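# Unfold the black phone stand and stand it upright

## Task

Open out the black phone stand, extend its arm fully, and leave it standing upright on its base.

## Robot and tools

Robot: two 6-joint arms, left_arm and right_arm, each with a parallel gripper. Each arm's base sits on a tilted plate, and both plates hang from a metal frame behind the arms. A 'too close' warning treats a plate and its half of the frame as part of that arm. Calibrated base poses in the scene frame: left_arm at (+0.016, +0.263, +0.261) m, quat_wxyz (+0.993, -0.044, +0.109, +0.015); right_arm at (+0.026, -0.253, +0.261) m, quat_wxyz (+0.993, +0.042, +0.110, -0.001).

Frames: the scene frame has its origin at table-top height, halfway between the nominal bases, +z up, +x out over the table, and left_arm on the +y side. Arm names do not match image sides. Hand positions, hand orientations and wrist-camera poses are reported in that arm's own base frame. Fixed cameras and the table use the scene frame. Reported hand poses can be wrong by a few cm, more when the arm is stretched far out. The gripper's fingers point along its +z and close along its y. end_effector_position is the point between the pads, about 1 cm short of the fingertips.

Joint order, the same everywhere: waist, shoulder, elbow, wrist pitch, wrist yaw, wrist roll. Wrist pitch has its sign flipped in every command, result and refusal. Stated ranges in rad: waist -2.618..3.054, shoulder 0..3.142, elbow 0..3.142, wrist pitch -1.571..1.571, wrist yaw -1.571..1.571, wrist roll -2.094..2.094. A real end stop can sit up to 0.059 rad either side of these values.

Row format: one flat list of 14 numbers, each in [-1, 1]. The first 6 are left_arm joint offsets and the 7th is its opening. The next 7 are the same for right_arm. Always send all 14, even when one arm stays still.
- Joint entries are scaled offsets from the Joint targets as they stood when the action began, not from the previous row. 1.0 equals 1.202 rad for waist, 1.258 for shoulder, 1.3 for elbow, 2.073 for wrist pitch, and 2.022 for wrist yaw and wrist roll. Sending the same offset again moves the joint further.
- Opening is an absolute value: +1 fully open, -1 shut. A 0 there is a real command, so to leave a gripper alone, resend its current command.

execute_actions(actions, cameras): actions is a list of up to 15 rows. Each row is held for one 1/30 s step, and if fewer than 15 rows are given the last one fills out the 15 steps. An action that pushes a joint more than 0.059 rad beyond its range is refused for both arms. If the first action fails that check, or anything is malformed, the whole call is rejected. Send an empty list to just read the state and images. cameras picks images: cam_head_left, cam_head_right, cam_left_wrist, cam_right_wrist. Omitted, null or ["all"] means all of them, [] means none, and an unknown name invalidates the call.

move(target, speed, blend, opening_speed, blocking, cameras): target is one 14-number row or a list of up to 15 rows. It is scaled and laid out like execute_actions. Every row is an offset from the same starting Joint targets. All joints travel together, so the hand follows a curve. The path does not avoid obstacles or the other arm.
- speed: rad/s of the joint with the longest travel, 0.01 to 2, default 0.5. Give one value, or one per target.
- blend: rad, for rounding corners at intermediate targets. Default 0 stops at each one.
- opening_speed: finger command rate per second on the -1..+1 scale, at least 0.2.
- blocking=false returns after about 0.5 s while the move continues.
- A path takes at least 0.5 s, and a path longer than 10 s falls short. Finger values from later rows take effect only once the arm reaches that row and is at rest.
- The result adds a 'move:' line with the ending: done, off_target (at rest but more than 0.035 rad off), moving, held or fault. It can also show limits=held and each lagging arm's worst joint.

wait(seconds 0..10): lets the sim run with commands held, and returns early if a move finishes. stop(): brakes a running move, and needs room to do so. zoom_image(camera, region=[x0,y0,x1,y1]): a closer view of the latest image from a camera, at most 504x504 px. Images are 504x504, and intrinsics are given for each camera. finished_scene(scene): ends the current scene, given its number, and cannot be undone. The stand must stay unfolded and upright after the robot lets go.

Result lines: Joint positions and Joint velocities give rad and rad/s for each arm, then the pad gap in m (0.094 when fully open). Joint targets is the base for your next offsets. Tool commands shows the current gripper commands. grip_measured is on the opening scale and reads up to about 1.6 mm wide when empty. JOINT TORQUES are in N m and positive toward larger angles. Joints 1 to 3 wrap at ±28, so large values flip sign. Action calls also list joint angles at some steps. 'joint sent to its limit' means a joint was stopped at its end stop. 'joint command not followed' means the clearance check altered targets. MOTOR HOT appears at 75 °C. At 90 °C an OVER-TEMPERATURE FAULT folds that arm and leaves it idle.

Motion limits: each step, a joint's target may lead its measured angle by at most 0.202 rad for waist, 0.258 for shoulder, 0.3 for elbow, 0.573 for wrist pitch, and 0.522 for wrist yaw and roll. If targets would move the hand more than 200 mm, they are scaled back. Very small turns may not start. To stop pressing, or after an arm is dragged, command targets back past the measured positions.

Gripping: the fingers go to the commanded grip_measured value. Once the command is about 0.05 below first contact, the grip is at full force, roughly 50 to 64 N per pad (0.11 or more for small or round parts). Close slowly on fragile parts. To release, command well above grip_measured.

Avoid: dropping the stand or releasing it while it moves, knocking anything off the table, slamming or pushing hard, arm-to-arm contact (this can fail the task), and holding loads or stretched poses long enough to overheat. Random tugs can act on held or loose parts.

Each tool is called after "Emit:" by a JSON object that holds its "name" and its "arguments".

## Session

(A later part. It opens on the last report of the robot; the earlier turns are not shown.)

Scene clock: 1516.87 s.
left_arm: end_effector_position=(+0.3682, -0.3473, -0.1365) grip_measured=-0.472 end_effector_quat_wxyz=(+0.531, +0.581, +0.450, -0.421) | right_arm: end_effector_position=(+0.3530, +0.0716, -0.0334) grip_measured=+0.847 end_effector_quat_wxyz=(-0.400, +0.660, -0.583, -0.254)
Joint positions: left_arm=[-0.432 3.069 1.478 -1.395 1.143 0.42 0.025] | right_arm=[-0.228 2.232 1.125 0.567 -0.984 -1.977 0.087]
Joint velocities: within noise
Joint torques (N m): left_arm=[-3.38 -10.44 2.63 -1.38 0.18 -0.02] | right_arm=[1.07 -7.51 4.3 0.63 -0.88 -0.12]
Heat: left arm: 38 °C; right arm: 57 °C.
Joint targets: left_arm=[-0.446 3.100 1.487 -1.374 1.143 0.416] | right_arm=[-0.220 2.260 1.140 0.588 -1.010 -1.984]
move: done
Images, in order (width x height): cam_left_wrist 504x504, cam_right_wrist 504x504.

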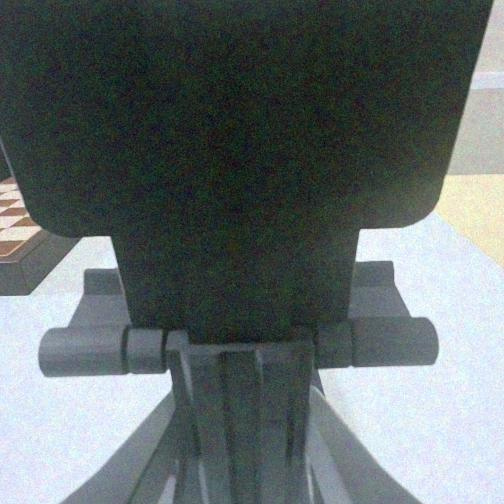

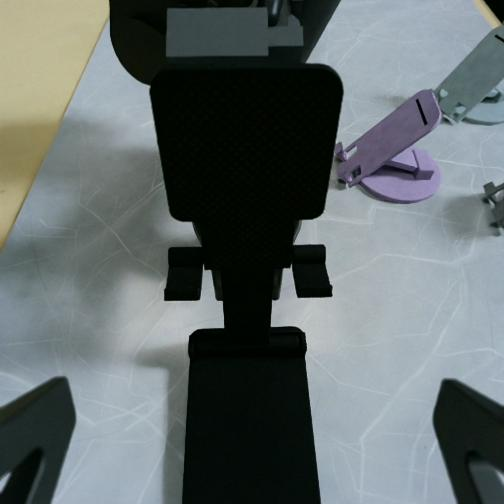

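Emit:
{"name": "move", "arguments": {"target": [0,0,0,0,0,0,-1,0.080,0.043,-0.052,-0.115,-0.010,0.077,0.85], "speed": 0.2, "cameras": ["cam_left_wrist","cam_right_wrist"]}}

Scene clock: 1541.53 s.
left_arm: end_effector_position=(+0.3682, -0.3473, -0.1365) grip_measured=-0.472 end_effector_quat_wxyz=(+0.531, +0.581, +0.450, -0.421) | right_arm: end_effector_position=(+0.3557, +0.1061, -0.0540) grip_measured=+0.847 end_effector_quat_wxyz=(-0.403, +0.662, -0.575, -0.263)
Joint positions: left_arm=[-0.432 3.069 1.478 -1.395 1.143 0.42 0.025] | right_arm=[-0.13 2.283 1.084 0.361 -1.004 -1.836 0.087]
Joint velocities: within noise
Joint torques (N m): left_arm=[-3.69 -10.43 2.43 -1.32 0.2 -0.11] | right_arm=[1.22 -7.32 1.62 0.13 -0.89 0.05]
Heat: left arm: 38 °C; right arm: 52 °C.
Joint targets: left_arm=[-0.446 3.100 1.487 -1.374 1.143 0.416] | right_arm=[-0.123 2.314 1.073 0.349 -1.030 -1.829]
move: done
Images, in order (width x height): cam_left_wrist 504x504, cam_right_wrist 504x504.

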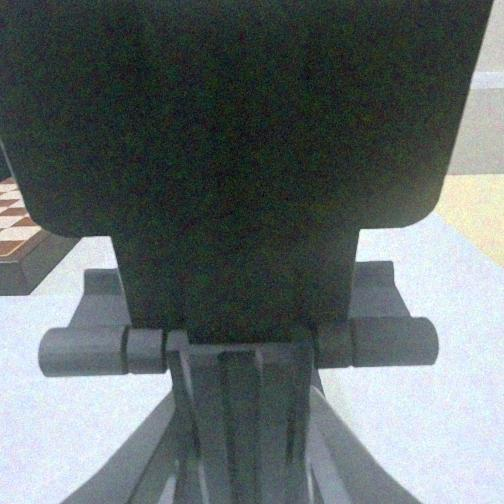

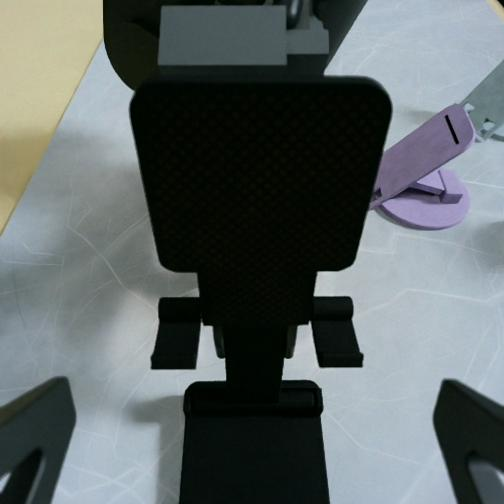

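Emit:
{"name": "move", "arguments": {"target": [0,0,0,0,0,0,-1,0.052,0.031,-0.017,-0.073,0.0025,0.058,0.85], "speed": 0.15, "cameras": ["cam_left_wrist","cam_right_wrist"]}}

Scene clock: 1549.40 s.
left_arm: end_effector_position=(+0.3682, -0.3473, -0.1365) grip_measured=-0.472 end_effector_quat_wxyz=(+0.531, +0.581, +0.450, -0.421) | right_arm: end_effector_position=(+0.3585, +0.1270, -0.0682) grip_measured=+0.847 end_effector_quat_wxyz=(-0.403, +0.660, -0.576, -0.266)
Joint positions: left_arm=[-0.432 3.069 1.478 -1.395 1.143 0.42 0.025] | right_arm=[-0.069 2.321 1.062 0.209 -1.004 -1.719 0.087]
Joint velocities: within noise
Joint torques (N m): left_arm=[-3.49 -10.33 2.39 -1.35 0.19 -0.05] | right_arm=[1.37 -7.24 1.62 -0.04 -0.87 0.02]
Heat: left arm: 38 °C; right arm: 52 °C.
Joint targets: left_arm=[-0.446 3.100 1.487 -1.374 1.143 0.416] | right_arm=[-0.061 2.353 1.051 0.198 -1.025 -1.712]
move: done
Images, in order (width x height): cam_left_wrist 504x504, cam_right_wrist 504x504.

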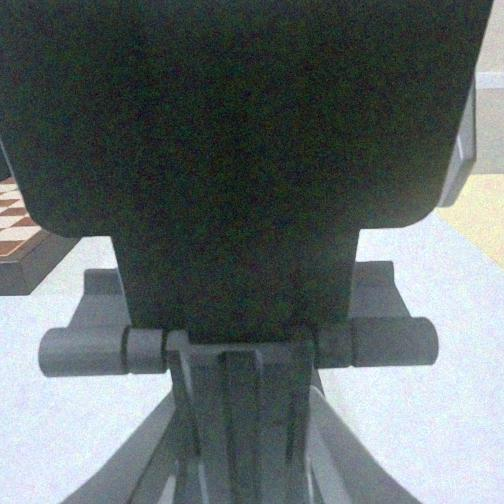

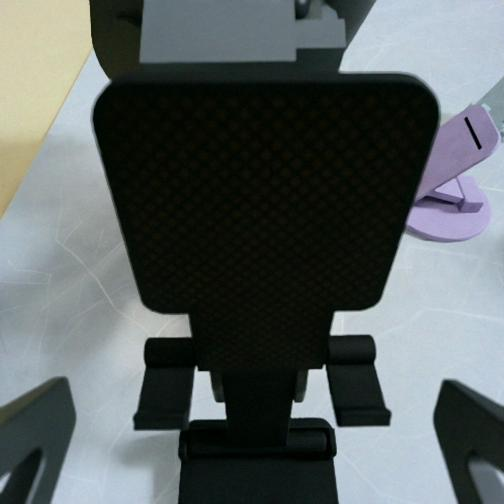

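Emit:
{"name": "move", "arguments": {"target": [0,0,0,0,0,0,-1,0.050,0.030,-0.016,-0.071,0.0025,0.056,0.85], "speed": 0.1, "cameras": ["cam_left_wrist","cam_right_wrist"]}}

Scene clock: 1553.63 s.
left_arm: end_effector_position=(+0.3682, -0.3473, -0.1365) grip_measured=-0.472 end_effector_quat_wxyz=(+0.531, +0.581, +0.450, -0.421) | right_arm: end_effector_position=(+0.3594, +0.1479, -0.0802) grip_measured=+0.847 end_effector_quat_wxyz=(-0.404, +0.657, -0.576, -0.270)
Joint positions: left_arm=[-0.432 3.069 1.478 -1.395 1.143 0.42 0.025] | right_arm=[-0.01 2.359 1.041 0.061 -1.004 -1.606 0.087]
Joint velocities: within noise
Joint torques (N m): left_arm=[-3.63 -10.43 2.66 -1.32 0.17 -0.02] | right_arm=[1.62 -7.21 1.36 -0.14 -0.8 0.06]
Heat: left arm: 38 °C; right arm: 51 °C.
Joint targets: left_arm=[-0.446 3.100 1.487 -1.374 1.143 0.416] | right_arm=[-0.001 2.391 1.030 0.051 -1.020 -1.599]
move: done
Images, in order (width x height): cam_left_wrist 504x504, cam_right_wrist 504x504.

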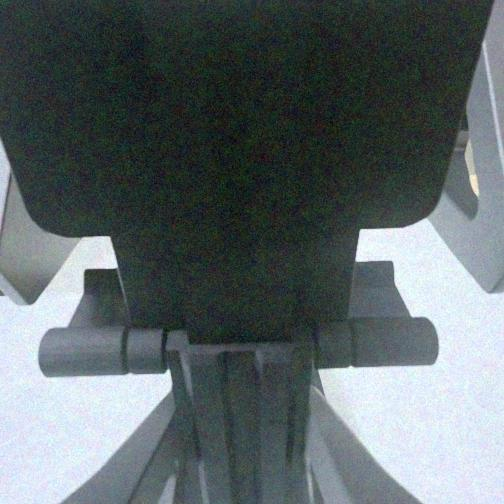

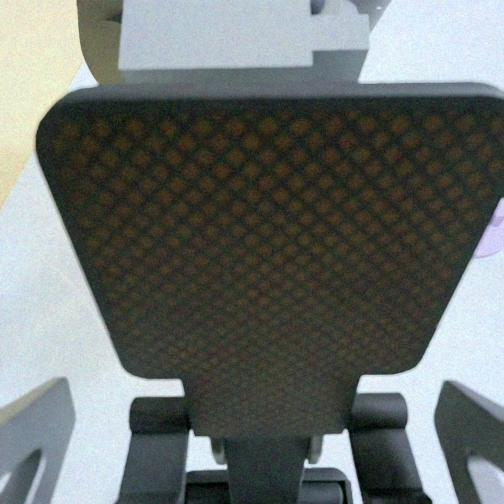

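Emit:
{"name": "move", "arguments": {"target": [0,0,0,0,0,0,-1,0.023,0.015,0.014,-0.0225,0.007,0.022,0.85], "speed": 0.1, "cameras": ["cam_left_wrist","cam_right_wrist"]}}

Emit:
{"name": "move", "arguments": {"target": [0,0,0,0,0,0,-1,0,0,0,0,0,0,0.45], "opening_speed": 0.4, "cameras": ["cam_left_wrist","cam_right_wrist"]}}

Scene clock: 1587.53 s.
left_arm: end_effector_position=(+0.3682, -0.3473, -0.1365) grip_measured=-0.472 end_effector_quat_wxyz=(+0.531, +0.581, +0.450, -0.421) | right_arm: end_effector_position=(+0.3592, +0.1575, -0.0856) grip_measured=+0.847 end_effector_quat_wxyz=(-0.401, +0.657, -0.577, -0.274)
Joint positions: left_arm=[-0.432 3.069 1.478 -1.395 1.143 0.42 0.025] | right_arm=[0.018 2.377 1.041 0.014 -1 -1.561 0.087]
Joint velocities: within noise
Joint torques (N m): left_arm=[-3.56 -10.25 2.59 -1.36 0.19 -0.04] | right_arm=[1.66 -7.24 2.89 -0.2 -0.62 0.04]
Heat: left arm: 39 °C; right arm: 50 °C.
Joint targets: left_arm=[-0.446 3.100 1.487 -1.374 1.143 0.416] | right_arm=[0.027 2.410 1.048 0.004 -1.006 -1.554]
move: done
Images, in order (width x height): cam_left_wrist 504x504, cam_right_wrist 504x504.

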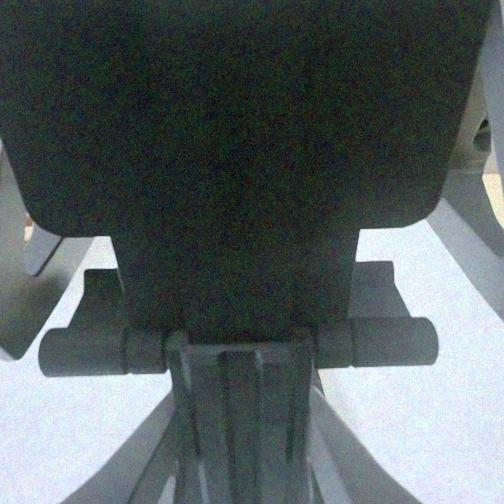

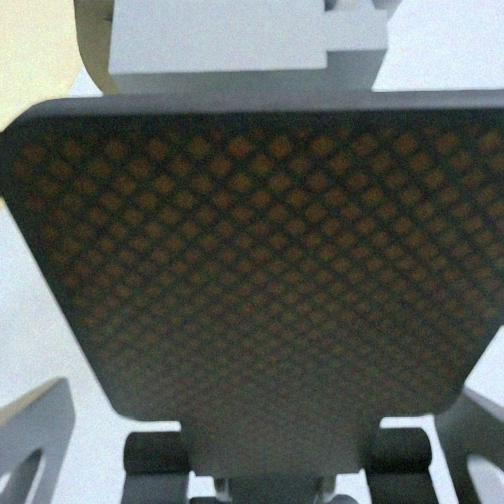

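Scene clock: 1588.77 s.
left_arm: end_effector_position=(+0.3668, -0.3480, -0.1374) grip_measured=-0.472 end_effector_quat_wxyz=(+0.530, +0.582, +0.450, -0.423) | right_arm: end_effector_position=(+0.3623, +0.1569, -0.0859) grip_measured=+0.453 end_effector_quat_wxyz=(-0.404, +0.659, -0.575, -0.267)
Joint positions: left_arm=[-0.434 3.071 1.478 -1.395 1.144 0.42 0.025] | right_arm=[0.018 2.377 1.041 -0.003 -0.993 -1.56 0.068]
Joint velocities: within noise
Joint torques (N m): left_arm=[-3.1 -10.66 2.59 -1.32 0.2 -0.03] | right_arm=[1.74 -7.17 2.82 -0.05 -0.75 0.02]
Heat: left arm: 39 °C; right arm: 50 °C.
Joint targets: left_arm=[-0.446 3.100 1.487 -1.374 1.143 0.416] | right_arm=[0.027 2.410 1.048 0.004 -1.006 -1.554]
move: done
Images, in order (width x height): cam_left_wrist 504x504, cam_right_wrist 504x504.

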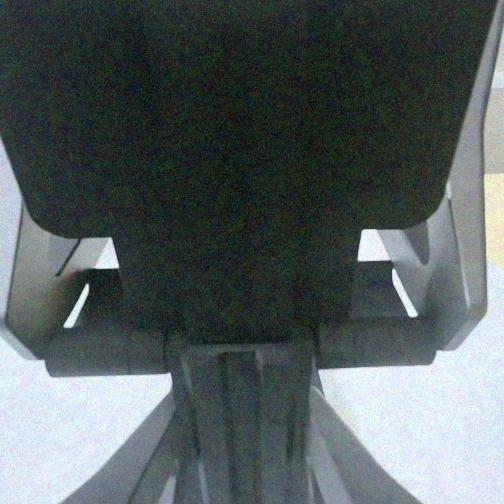

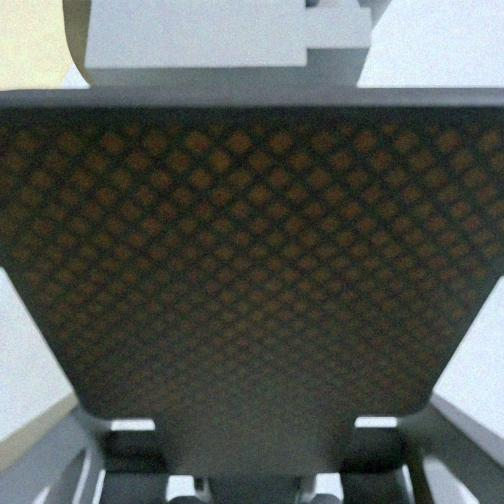

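Emit:
{"name": "move", "arguments": {"target": [0,0,0,0,0,0,-1,0,0,0,0,0,0,0.30], "opening_speed": 0.4, "cameras": []}}

Emit:
{"name": "move", "arguments": {"target": [0,0,0,0,0,0,-1,0,0,0,0,0,0,-1], "opening_speed": 1, "cameras": ["cam_left_wrist","cam_right_wrist","cam_head_left"]}}

Scene clock: 1593.87 s.
left_arm: end_effector_position=(+0.3668, -0.3480, -0.1374) grip_measured=-0.472 end_effector_quat_wxyz=(+0.530, +0.582, +0.450, -0.423) | right_arm: end_effector_position=(+0.3623, +0.1569, -0.0859) grip_measured=+0.404 end_effector_quat_wxyz=(-0.404, +0.659, -0.575, -0.267)
Joint positions: left_arm=[-0.434 3.071 1.478 -1.395 1.144 0.42 0.025] | right_arm=[0.018 2.377 1.041 -0.003 -0.993 -1.56 0.066]
Joint velocities: within noise
Joint torques (N m): left_arm=[-3.08 -10.56 2.5 -1.36 0.24 -0.03] | right_arm=[1.72 -7.21 2.99 -0.05 -0.75 0.04]
Heat: left arm: 39 °C; right arm: 50 °C.
Joint targets: left_arm=[-0.446 3.100 1.487 -1.374 1.143 0.416] | right_arm=[0.027 2.410 1.048 0.004 -1.006 -1.554]
move: done
No camera images: "cameras" was empty.

Scene clock: 1595.37 s.
left_arm: end_effector_position=(+0.3668, -0.3480, -0.1374) grip_measured=-0.472 end_effector_quat_wxyz=(+0.530, +0.582, +0.450, -0.423) | right_arm: end_effector_position=(+0.3623, +0.1569, -0.0859) grip_measured=+0.397 end_effector_quat_wxyz=(-0.404, +0.659, -0.575, -0.267)
Joint positions: left_arm=[-0.434 3.071 1.478 -1.395 1.144 0.42 0.025] | right_arm=[0.018 2.377 1.041 -0.003 -0.993 -1.56 0.066]
Joint velocities: within noise
Joint torques (N m): left_arm=[-3.19 -10.62 2.47 -1.31 0.22 -0.04] | right_arm=[1.69 -7.32 3.04 -0.08 -0.78 0.06]
Heat: left arm: 39 °C; right arm: 50 °C.
Joint targets: left_arm=[-0.446 3.100 1.487 -1.374 1.143 0.416] | right_arm=[0.027 2.410 1.048 0.004 -1.006 -1.554]
move: done
Images, in order (width x height): cam_head_left 504x504, cam_left_wrist 504x504, cam_right_wrist 504x504.

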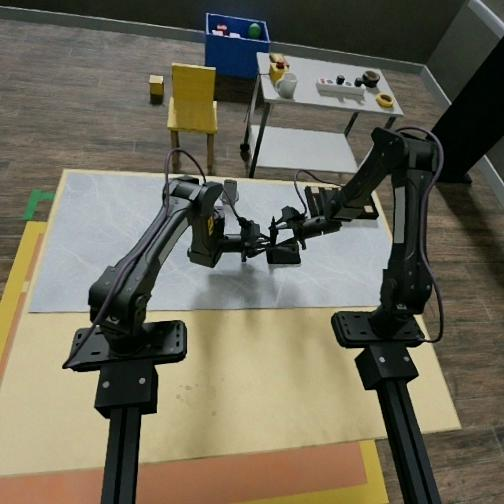

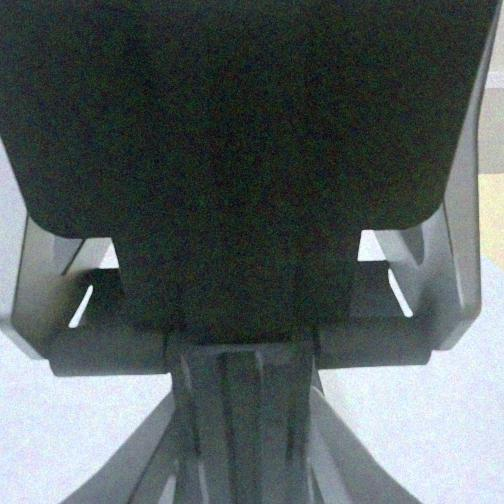

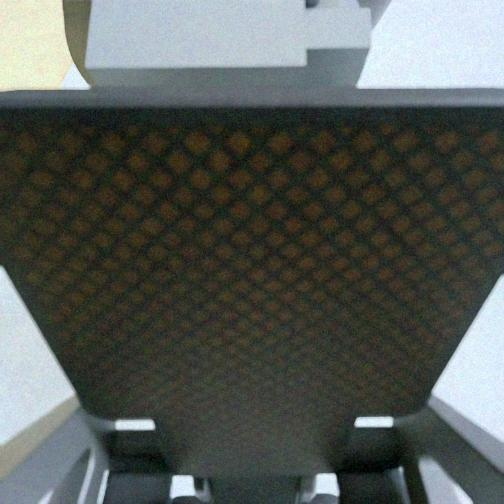

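Emit:
{"name": "move", "arguments": {"target": [0,0,0,0,0,0,-1,-0.043,-0.041,0.011,0.050,-0.0045,-0.0415,-1], "speed": 0.08, "cameras": ["cam_left_wrist","cam_right_wrist"]}}

Scene clock: 1613.33 s.
left_arm: end_effector_position=(+0.3638, -0.3534, -0.1368) grip_measured=-0.472 end_effector_quat_wxyz=(+0.529, +0.584, +0.446, -0.424) | right_arm: end_effector_position=(+0.3592, +0.1492, -0.0839) grip_measured=+0.397 end_effector_quat_wxyz=(-0.405, +0.661, -0.570, -0.273)
Joint positions: left_arm=[-0.448 3.071 1.482 -1.395 1.139 0.419 0.025] | right_arm=[-0.007 2.377 1.055 0.07 -1.009 -1.626 0.066]
Joint velocities: within noise
Joint torques (N m): left_arm=[-2.15 -10.66 2.36 -1.32 0.24 -0.02] | right_arm=[-0.47 -10.95 2.85 0.34 -0.63 -0.19]
Heat: left arm: 40 °C; right arm: 51 °C.
Joint targets: left_arm=[-0.446 3.100 1.487 -1.374 1.142 0.416] | right_arm=[-0.025 2.358 1.062 0.108 -1.015 -1.638]
move: off_target (right_arm); right_arm: the wrist pitch is farthest, 0.038 rad from its target
Images, in order (width x height): cam_left_wrist 504x504, cam_right_wrist 504x504.

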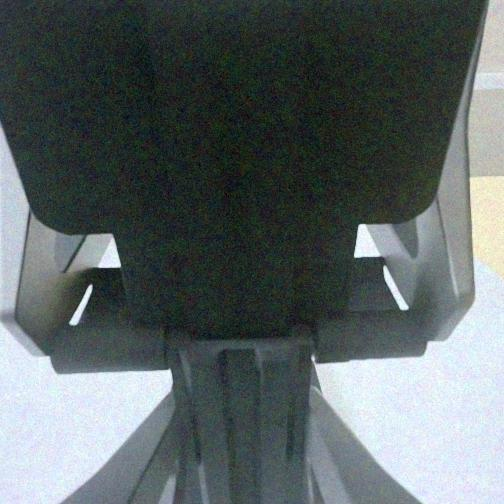

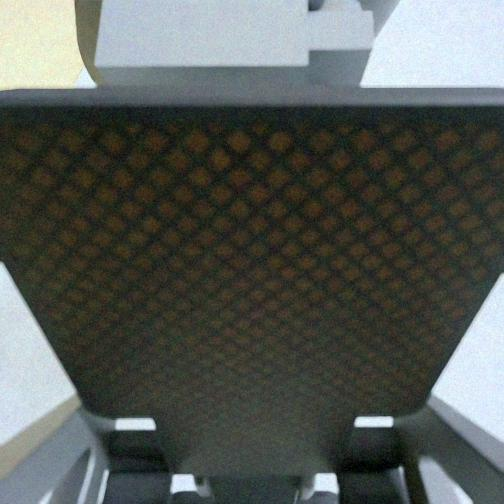

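Emit:
{"name": "move", "arguments": {"target": [0.037,-0.014,-0.040,-0.007,0.021,0.012,-1,-0.043,-0.041,0.011,0.050,-0.0045,-0.0415,-1], "speed": 0.08, "cameras": ["cam_left_wrist","cam_right_wrist"]}}

Scene clock: 1622.33 s.
left_arm: end_effector_position=(+0.3608, -0.3474, -0.1364) grip_measured=-0.472 end_effector_quat_wxyz=(+0.533, +0.584, +0.443, -0.422) | right_arm: end_effector_position=(+0.3531, +0.1373, -0.0774) grip_measured=+0.396 end_effector_quat_wxyz=(-0.400, +0.665, -0.568, -0.275)
Joint positions: left_arm=[-0.438 3.071 1.458 -1.43 1.147 0.419 0.025] | right_arm=[-0.042 2.353 1.06 0.179 -1.011 -1.715 0.066]
Joint velocities: within noise
Joint torques (N m): left_arm=[0.84 -11.82 0.18 -1.1 0.62 0.26] | right_arm=[-1.98 -12.98 3.84 0.36 -0.77 -0.09]
Heat: left arm: 40 °C; right arm: 54 °C.
Joint targets: left_arm=[-0.401 3.082 1.435 -1.388 1.185 0.440] | right_arm=[-0.077 2.307 1.076 0.211 -1.024 -1.722]
move: off_target (left_arm, right_arm); left_arm: the wrist pitch is farthest, 0.041 rad from its target; right_arm: the shoulder is farthest, 0.047 rad from its target
Images, in order (width x height): cam_left_wrist 504x504, cam_right_wrist 504x504.

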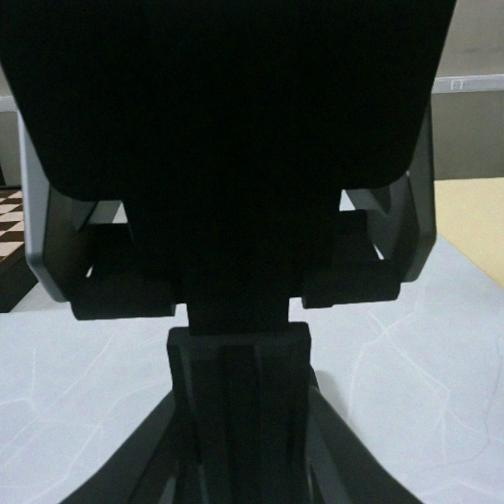

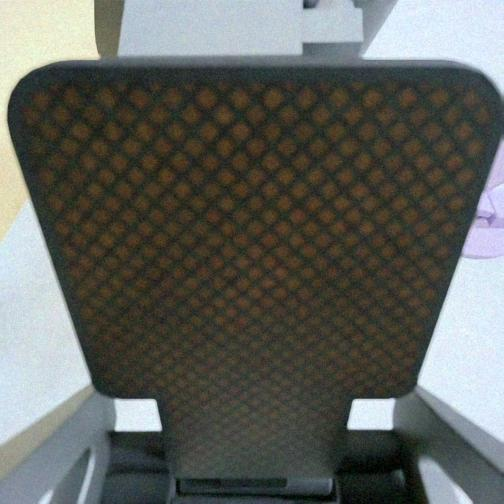

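Emit:
{"name": "move", "arguments": {"target": [0.019,-0.007,-0.020,-0.004,0.010,0.006,-1,-0.046,-0.022,0.014,0.065,-0.0035,-0.05,-1], "speed": 0.08, "cameras": ["cam_left_wrist","cam_right_wrist"]}}

Scene clock: 1629.80 s.
left_arm: end_effector_position=(+0.3544, -0.3459, -0.1311) grip_measured=-0.473 end_effector_quat_wxyz=(+0.532, +0.589, +0.431, -0.429) | right_arm: end_effector_position=(+0.3468, +0.1248, -0.0655) grip_measured=+0.392 end_effector_quat_wxyz=(-0.399, +0.667, -0.562, -0.282)
Joint positions: left_arm=[-0.437 3.058 1.437 -1.447 1.176 0.421 0.025] | right_arm=[-0.083 2.323 1.074 0.316 -1.021 -1.821 0.065]
Joint velocities: within noise
Joint torques (N m): left_arm=[2.92 -11.64 -0.44 -1 0.57 0.34] | right_arm=[-3.4 -12.78 4.25 0.56 -0.72 -0.02]
Heat: left arm: 41 °C; right arm: 56 °C.
Joint targets: left_arm=[-0.378 3.074 1.409 -1.397 1.205 0.453] | right_arm=[-0.132 2.279 1.095 0.346 -1.031 -1.823]
move: off_target (left_arm, right_arm); left_arm: the waist is farthest, 0.059 rad from its target; right_arm: the waist is farthest, 0.050 rad from its target
Images, in order (width x height): cam_left_wrist 504x504, cam_right_wrist 504x504.

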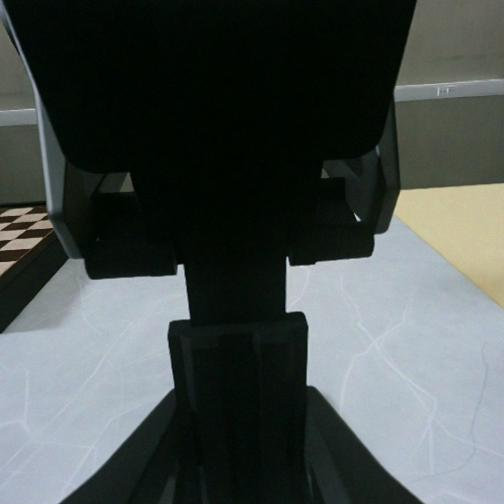

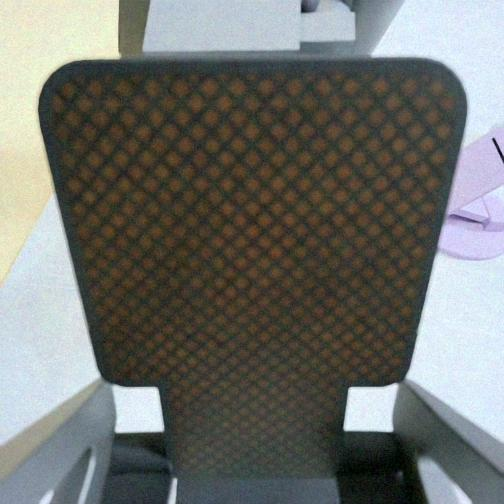

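Emit:
{"name": "move", "arguments": {"target": [0,0,0,0,0,0,-1,-0.028,-0.012,0.008,0.040,-0.002,-0.031,-1], "speed": 0.08, "cameras": ["cam_left_wrist","cam_right_wrist","cam_head_right"]}}

Scene clock: 1636.87 s.
left_arm: end_effector_position=(+0.3556, -0.3419, -0.1306) grip_measured=-0.473 end_effector_quat_wxyz=(+0.532, +0.590, +0.430, -0.428) | right_arm: end_effector_position=(+0.3433, +0.1179, -0.0507) grip_measured=+0.354 end_effector_quat_wxyz=(-0.412, +0.658, -0.557, -0.295)
Joint positions: left_arm=[-0.426 3.055 1.432 -1.447 1.186 0.427 0.025] | right_arm=[-0.115 2.302 1.083 0.413 -1.062 -1.887 0.064]
Joint velocities: within noise
Joint torques (N m): left_arm=[2.18 -11.29 0.17 -1.03 0.41 0.25] | right_arm=[-3.51 -12.29 4.6 0.5 -0.26 -0.03]
Heat: left arm: 41 °C; right arm: 56 °C.
Joint targets: left_arm=[-0.378 3.074 1.409 -1.397 1.205 0.453] | right_arm=[-0.166 2.264 1.105 0.429 -1.035 -1.886]
move: off_target (left_arm, right_arm); left_arm: the wrist pitch is farthest, 0.050 rad from its target; right_arm: the waist is farthest, 0.050 rad from its target
Images, in order (width x height): cam_head_right 504x504, cam_left_wrist 504x504, cam_right_wrist 504x504.

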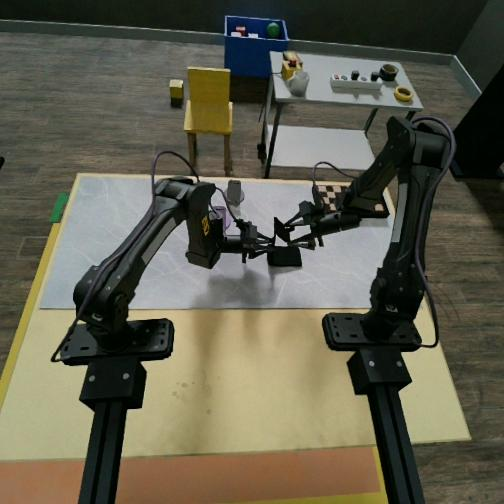

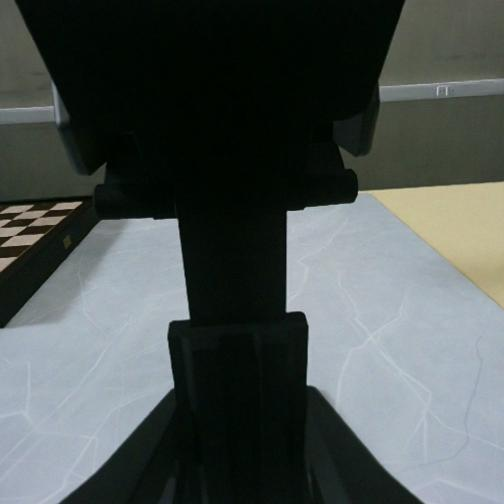

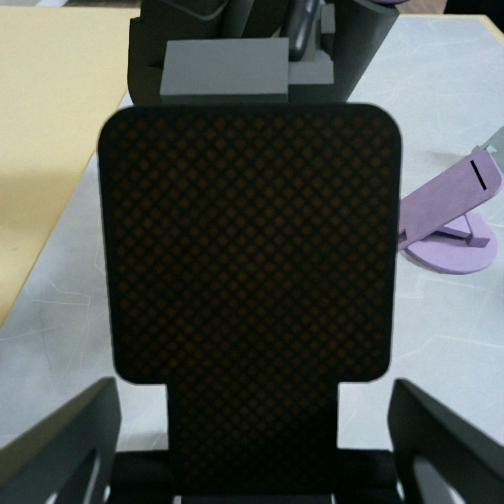

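Emit:
{"name": "move", "arguments": {"target": [-0.030,0,0.014,-0.012,-0.005,-0.005,-1,0.038,0.025,-0.015,-0.007,-0.013,0,-1], "speed": 0.08, "cameras": ["cam_left_wrist","cam_right_wrist"]}}

Emit:
{"name": "move", "arguments": {"target": [0,0,0,0,0,0,-1,0,0,0,0,0,0,0.8], "opening_speed": 0.7, "cameras": ["cam_left_wrist","cam_right_wrist"]}}

Scene clock: 1642.90 s.
left_arm: end_effector_position=(+0.3528, -0.3447, -0.1298) grip_measured=-0.473 end_effector_quat_wxyz=(+0.532, +0.592, +0.426, -0.430) | right_arm: end_effector_position=(+0.3428, +0.1202, -0.0506) grip_measured=+0.351 end_effector_quat_wxyz=(-0.412, +0.660, -0.554, -0.296)
Joint positions: left_arm=[-0.434 3.055 1.432 -1.451 1.188 0.427 0.025] | right_arm=[-0.109 2.302 1.084 0.413 -1.063 -1.889 0.063]
Joint velocities: within noise
Joint torques (N m): left_arm=[-0.59 -11.38 1.44 -1.24 0.22 0.19] | right_arm=[-0.09 -9.8 2.5 0.31 -0.57 0]
Heat: left arm: 42 °C; right arm: 55 °C.
Joint targets: left_arm=[-0.415 3.074 1.427 -1.421 1.195 0.442] | right_arm=[-0.120 2.296 1.086 0.414 -1.062 -1.886]
move: done
Images, in order (width x height): cam_left_wrist 504x504, cam_right_wrist 504x504.

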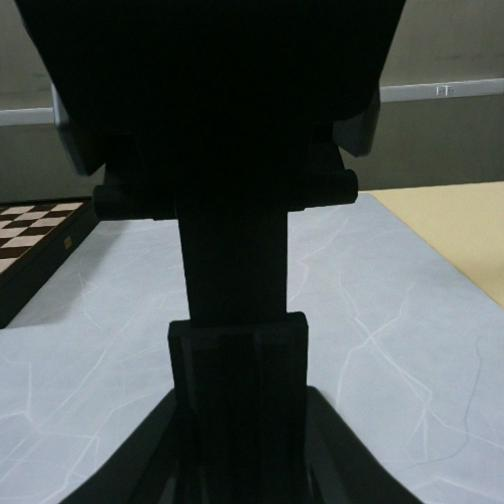

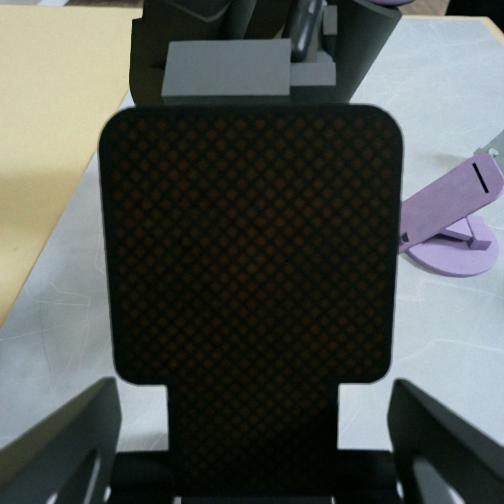

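Scene clock: 1645.70 s.
left_arm: end_effector_position=(+0.3554, -0.3410, -0.1301) grip_measured=-0.473 end_effector_quat_wxyz=(+0.534, +0.592, +0.426, -0.428) | right_arm: end_effector_position=(+0.3434, +0.1174, -0.0516) grip_measured=+0.797 end_effector_quat_wxyz=(-0.410, +0.660, -0.557, -0.293)
Joint positions: left_arm=[-0.424 3.055 1.432 -1.448 1.193 0.433 0.025] | right_arm=[-0.115 2.302 1.084 0.413 -1.056 -1.889 0.084]
Joint velocities: within noise
Joint torques (N m): left_arm=[-1.33 -11.47 1.36 -1.26 0.24 0.11] | right_arm=[0.31 -10 2.7 0.32 -0.64 0.01]
Heat: left arm: 42 °C; right arm: 55 °C.
Joint targets: left_arm=[-0.414 3.074 1.427 -1.422 1.195 0.443] | right_arm=[-0.120 2.296 1.086 0.414 -1.062 -1.886]
move: done
Images, in order (width x height): cam_left_wrist 504x504, cam_right_wrist 504x504.

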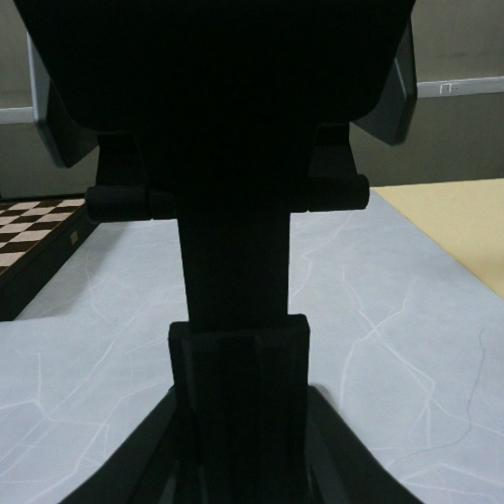

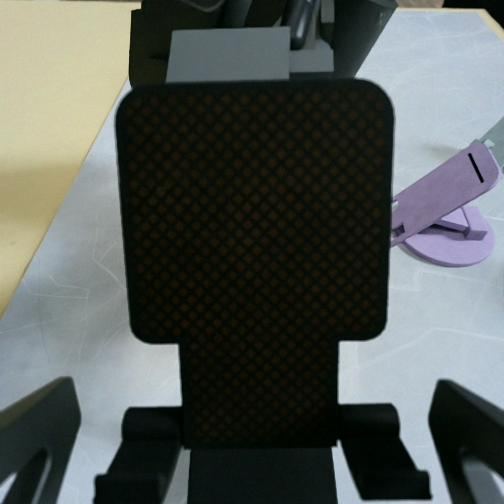

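Emit:
{"name": "move", "arguments": {"target": [[0,0,0,0,0,0,-1,-0.083,-0.029,0.042,0.084,0.026,-0.048,0.8],[0,0,0,0,0,0,-1,-0.16,-0.315,-0.066,0.041,0.080,-0.007,0.8],[0,0,0,0,0,0,-1,-0.316,-0.712,-0.451,-0.2,0.228,0.191,0.8]], "speed": [0.15,0.4,0.6], "blend": 0.03}}

Scene clock: 1658.60 s.
left_arm: end_effector_position=(+0.3554, -0.3410, -0.1301) grip_measured=-0.473 end_effector_quat_wxyz=(+0.534, +0.592, +0.426, -0.428) | right_arm: end_effector_position=(+0.3235, -0.0595, +0.0535) grip_measured=+0.797 end_effector_quat_wxyz=(+0.402, -0.523, +0.743, -0.113)
Joint positions: left_arm=[-0.424 3.055 1.432 -1.448 1.193 0.434 0.025] | right_arm=[-0.495 1.417 0.516 0.005 -0.598 -1.51 0.084]
Joint velocities: within noise
Joint torques (N m): left_arm=[-1.26 -11.15 1.39 -1.26 0.24 0.11] | right_arm=[-0.39 -6.49 3.92 -0.87 -0.32 0.01]
Heat: left arm: 43 °C; right arm: 53 °C.
Joint targets: left_arm=[-0.414 3.074 1.427 -1.422 1.195 0.442] | right_arm=[-0.500 1.400 0.500 0.000 -0.600 -1.500]
move: done

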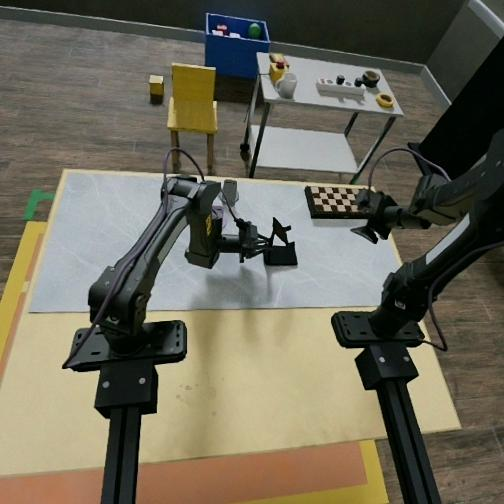

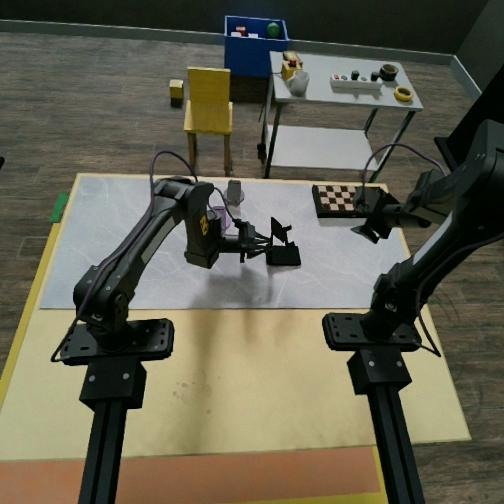

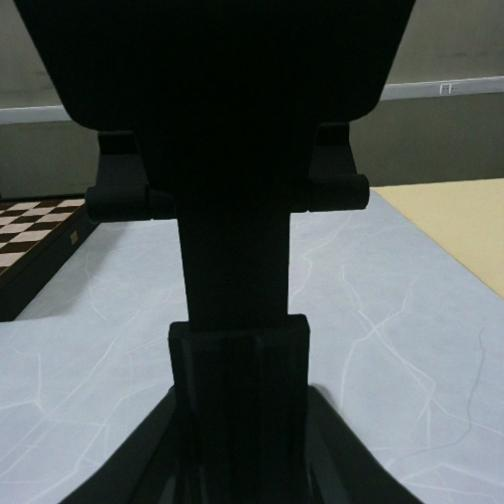

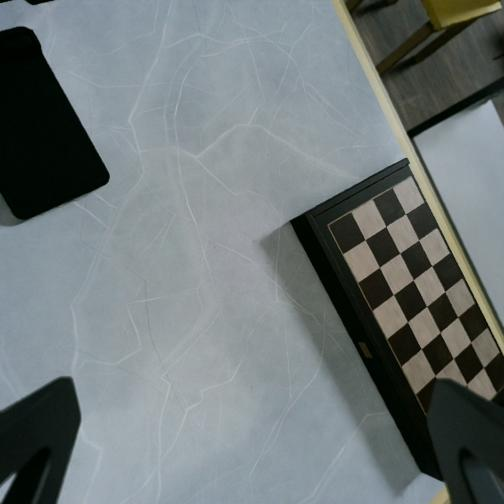

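Emit:
{"name": "zoom_image", "arguments": {"camera": "cam_head_left", "region": [220, 200, 330, 290]}}

Emit:
{"name": "zoom_image", "arguments": {"camera": "cam_head_right", "region": [220, 200, 330, 290]}}

Scaled by 4.582 from the camera's 504x504 image, which has a finer 720x720 frame.

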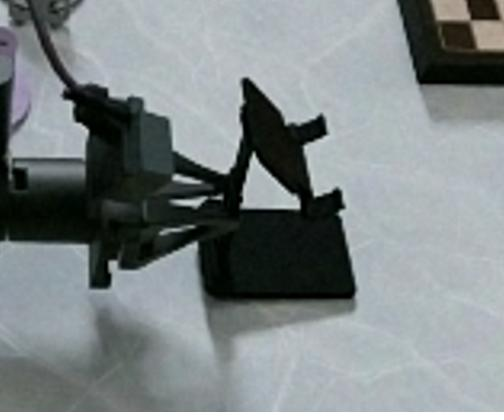

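Scaled by 4.582 from the camera's 504x504 image, which has a finer 720x720 frame.

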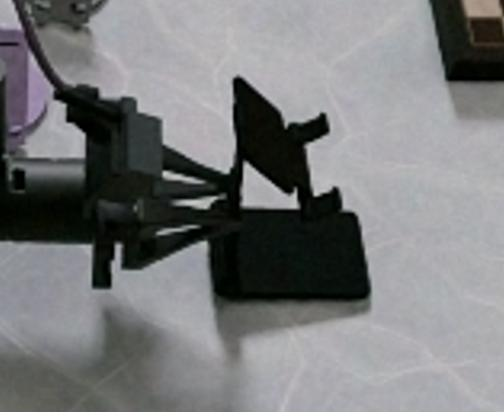

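Emit:
{"name": "move", "arguments": {"target": [0.002,0.021,0.022,0.001,0,0,-1,0,0,0,0,0,0,0.8], "speed": 0.05, "cameras": ["cam_left_wrist"]}}

Scene clock: 1679.70 s.
left_arm: end_effector_position=(+0.3563, -0.3407, -0.1315) grip_measured=-0.473 end_effector_quat_wxyz=(+0.534, +0.593, +0.422, -0.429) | right_arm: end_effector_position=(+0.3236, -0.0597, +0.0535) grip_measured=+0.797 end_effector_quat_wxyz=(+0.402, -0.523, +0.743, -0.114)
Joint positions: left_arm=[-0.421 3.066 1.449 -1.448 1.203 0.434 0.025] | right_arm=[-0.495 1.417 0.516 0.004 -0.597 -1.509 0.084]
Joint velocities: within noise
Joint torques (N m): left_arm=[-1.33 -9.89 2.26 -1.24 0.11 0.07] | right_arm=[-0.44 -6.61 4.05 -0.88 -0.38 0.07]
Heat: left arm: 44 °C; right arm: 51 °C.
Joint targets: left_arm=[-0.412 3.100 1.456 -1.419 1.195 0.442] | right_arm=[-0.500 1.400 0.500 0.000 -0.601 -1.499]
move: done
Images, in order (width x height): cam_left_wrist 504x504.

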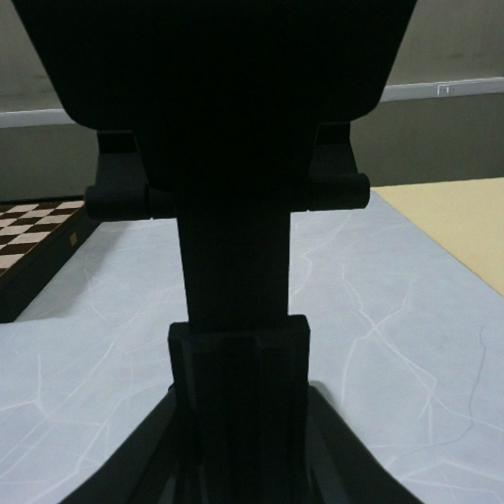

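Emit:
{"name": "zoom_image", "arguments": {"camera": "cam_head_left", "region": [250, 210, 310, 280]}}

Emit:
{"name": "zoom_image", "arguments": {"camera": "cam_head_right", "region": [250, 210, 310, 280]}}

This scene's latest camera images include none from cam_head_left. They are from: cam_left_wrist. cam_head_left's image comes with the result of a call that names it in "cameras".

This scene's latest camera images include none from cam_head_right. They are from: cam_left_wrist. cam_head_right's image comes with the result of a call that names it in "cameras".

Emit:
{"name": "wait", "arguments": {"seconds": 0, "cameras": ["cam_head_left","cam_head_right"]}}

Emit:
{"name": "zoom_image", "arguments": {"camera": "cam_head_left", "region": [250, 210, 310, 280]}}

Emit:
{"name": "zoom_image", "arguments": {"camera": "cam_head_right", "region": [250, 210, 310, 280]}}

Scene clock: 1699.27 s.
left_arm: end_effector_position=(+0.3562, -0.3407, -0.1315) grip_measured=-0.473 end_effector_quat_wxyz=(+0.534, +0.593, +0.422, -0.429) | right_arm: end_effector_position=(+0.3237, -0.0597, +0.0536) grip_measured=+0.797 end_effector_quat_wxyz=(+0.403, -0.523, +0.743, -0.114)
Joint positions: left_arm=[-0.421 3.066 1.449 -1.448 1.203 0.434 0.025] | right_arm=[-0.495 1.417 0.516 0.004 -0.597 -1.509 0.084]
Joint velocities: within noise
Joint torques (N m): left_arm=[-1.39 -9.74 2.3 -1.26 0.09 0.12] | right_arm=[-0.4 -6.58 4.07 -0.87 -0.36 0.09]
Heat: left arm: 42 °C; right arm: 50 °C.
Joint targets: left_arm=[-0.412 3.100 1.456 -1.419 1.195 0.442] | right_arm=[-0.500 1.400 0.500 0.000 -0.601 -1.500]
Tool commands: left_gripper/opening=-1.0 right_gripper/opening=+0.8
Images, in order (width x height): cam_head_left 504x504, cam_head_right 504x504.

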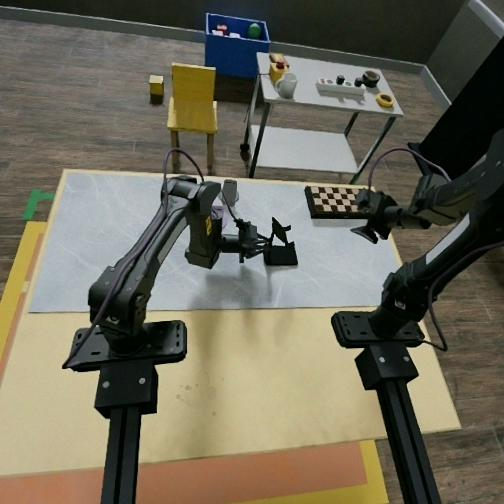

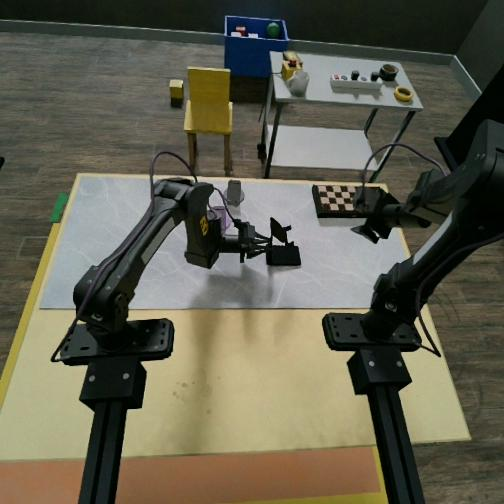

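Scaled by 7.200 from the camera's 504x504 image, which has a finer 720x720 frame.

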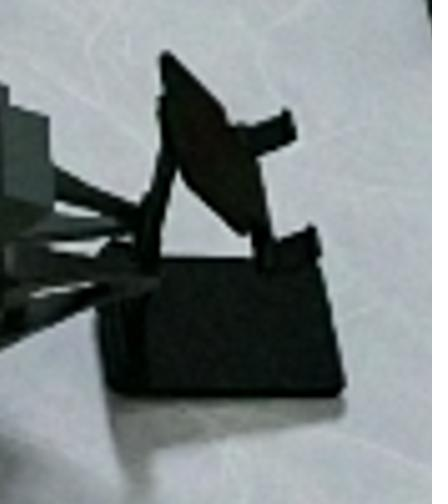

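Scaled by 7.200 from the camera's 504x504 image, which has a finer 720x720 frame.

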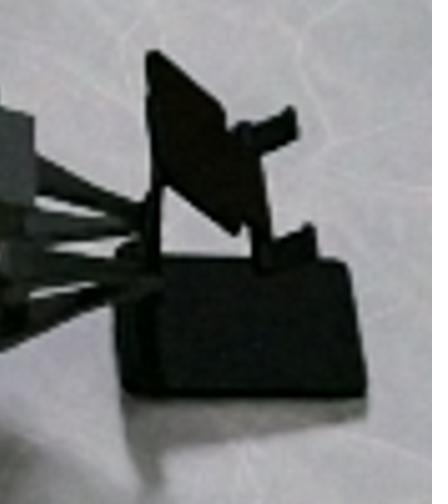

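Emit:
{"name": "move", "arguments": {"target": [0.001,0.018,0.018,0.001,0,0,-1,0,0,0,0,0,0,0.8], "speed": 0.05, "cameras": ["cam_left_wrist","cam_head_left"]}}

Emit:
{"name": "zoom_image", "arguments": {"camera": "cam_head_left", "region": [250, 210, 310, 280]}}

Scene clock: 1706.23 s.
left_arm: end_effector_position=(+0.3576, -0.3417, -0.1340) grip_measured=-0.473 end_effector_quat_wxyz=(+0.537, +0.595, +0.417, -0.429) | right_arm: end_effector_position=(+0.3237, -0.0597, +0.0536) grip_measured=+0.797 end_effector_quat_wxyz=(+0.403, -0.523, +0.743, -0.114)
Joint positions: left_arm=[-0.421 3.083 1.474 -1.45 1.209 0.434 0.025] | right_arm=[-0.495 1.417 0.516 0.004 -0.597 -1.509 0.084]
Joint velocities: within noise
Joint torques (N m): left_arm=[-1.31 -9.54 2 -1.17 0.05 0.1] | right_arm=[-0.47 -6.53 4.08 -0.89 -0.39 0.07]
Heat: left arm: 41 °C; right arm: 50 °C.
Joint targets: left_arm=[-0.411 3.123 1.479 -1.417 1.195 0.442] | right_arm=[-0.500 1.400 0.500 0.000 -0.601 -1.500]
move: off_target (left_arm); left_arm: the shoulder is farthest, 0.040 rad from its target
Images, in order (width x height): cam_head_left 504x504, cam_left_wrist 504x504.

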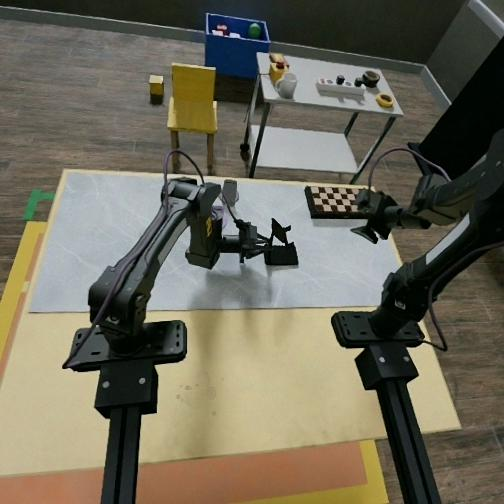

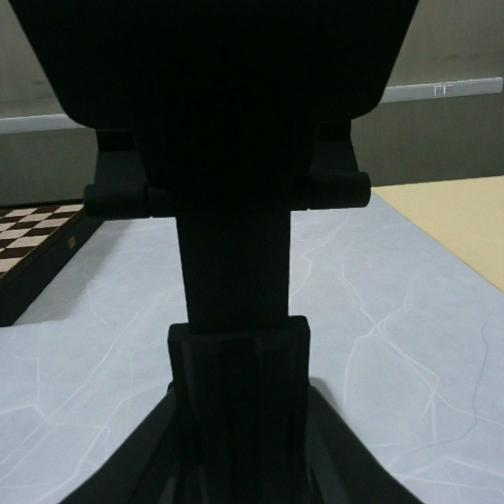

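Scaled by 7.200 from the camera's 504x504 image, which has a finer 720x720 frame.

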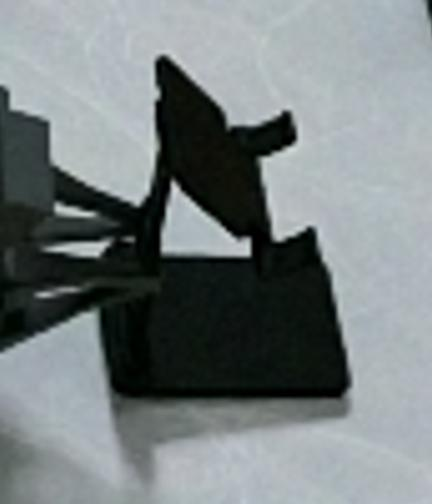

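Emit:
{"name": "move", "arguments": {"target": [0.001,0.018,0.018,0.001,0,0,-1,0,0,0,0,0,0,0.8], "speed": 0.05, "cameras": ["cam_left_wrist","cam_head_left"]}}

Emit:
{"name": "zoom_image", "arguments": {"camera": "cam_head_left", "region": [250, 210, 310, 280]}}

Scene clock: 1711.23 s.
left_arm: end_effector_position=(+0.3588, -0.3404, -0.1401) grip_measured=-0.473 end_effector_quat_wxyz=(+0.537, +0.595, +0.417, -0.428) | right_arm: end_effector_position=(+0.3237, -0.0597, +0.0536) grip_measured=+0.797 end_effector_quat_wxyz=(+0.403, -0.523, +0.743, -0.114)
Joint positions: left_arm=[-0.417 3.106 1.497 -1.451 1.211 0.434 0.025] | right_arm=[-0.495 1.417 0.516 0.004 -0.597 -1.509 0.084]
Joint velocities: within noise
Joint torques (N m): left_arm=[-1.74 -9.54 2.06 -1.15 0.05 0.11] | right_arm=[-0.53 -6.6 4.11 -0.88 -0.39 0.11]
Heat: left arm: 41 °C; right arm: 49 °C.
Joint targets: left_arm=[-0.409 3.146 1.502 -1.415 1.195 0.442] | right_arm=[-0.500 1.400 0.500 0.000 -0.601 -1.499]
move: off_target (left_arm); left_arm: the shoulder is farthest, 0.039 rad from its target
Images, in order (width x height): cam_head_left 504x504, cam_left_wrist 504x504.

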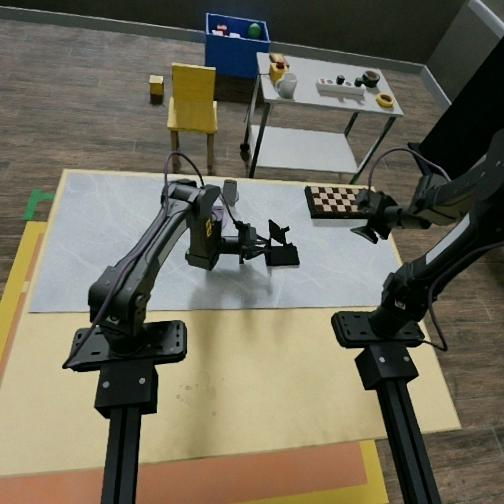

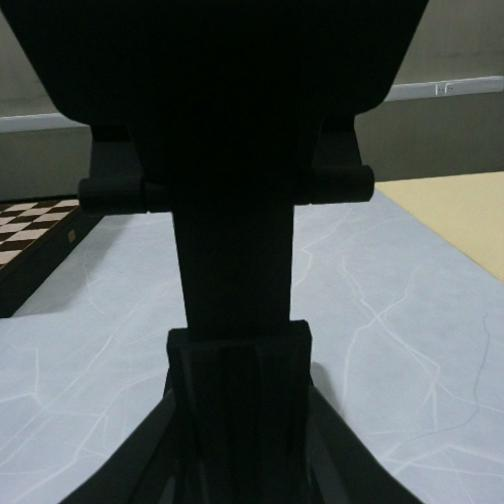

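Scaled by 7.200 from the camera's 504x504 image, which has a finer 720x720 frame.

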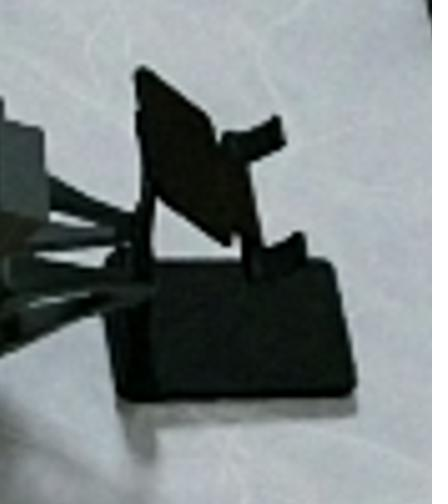

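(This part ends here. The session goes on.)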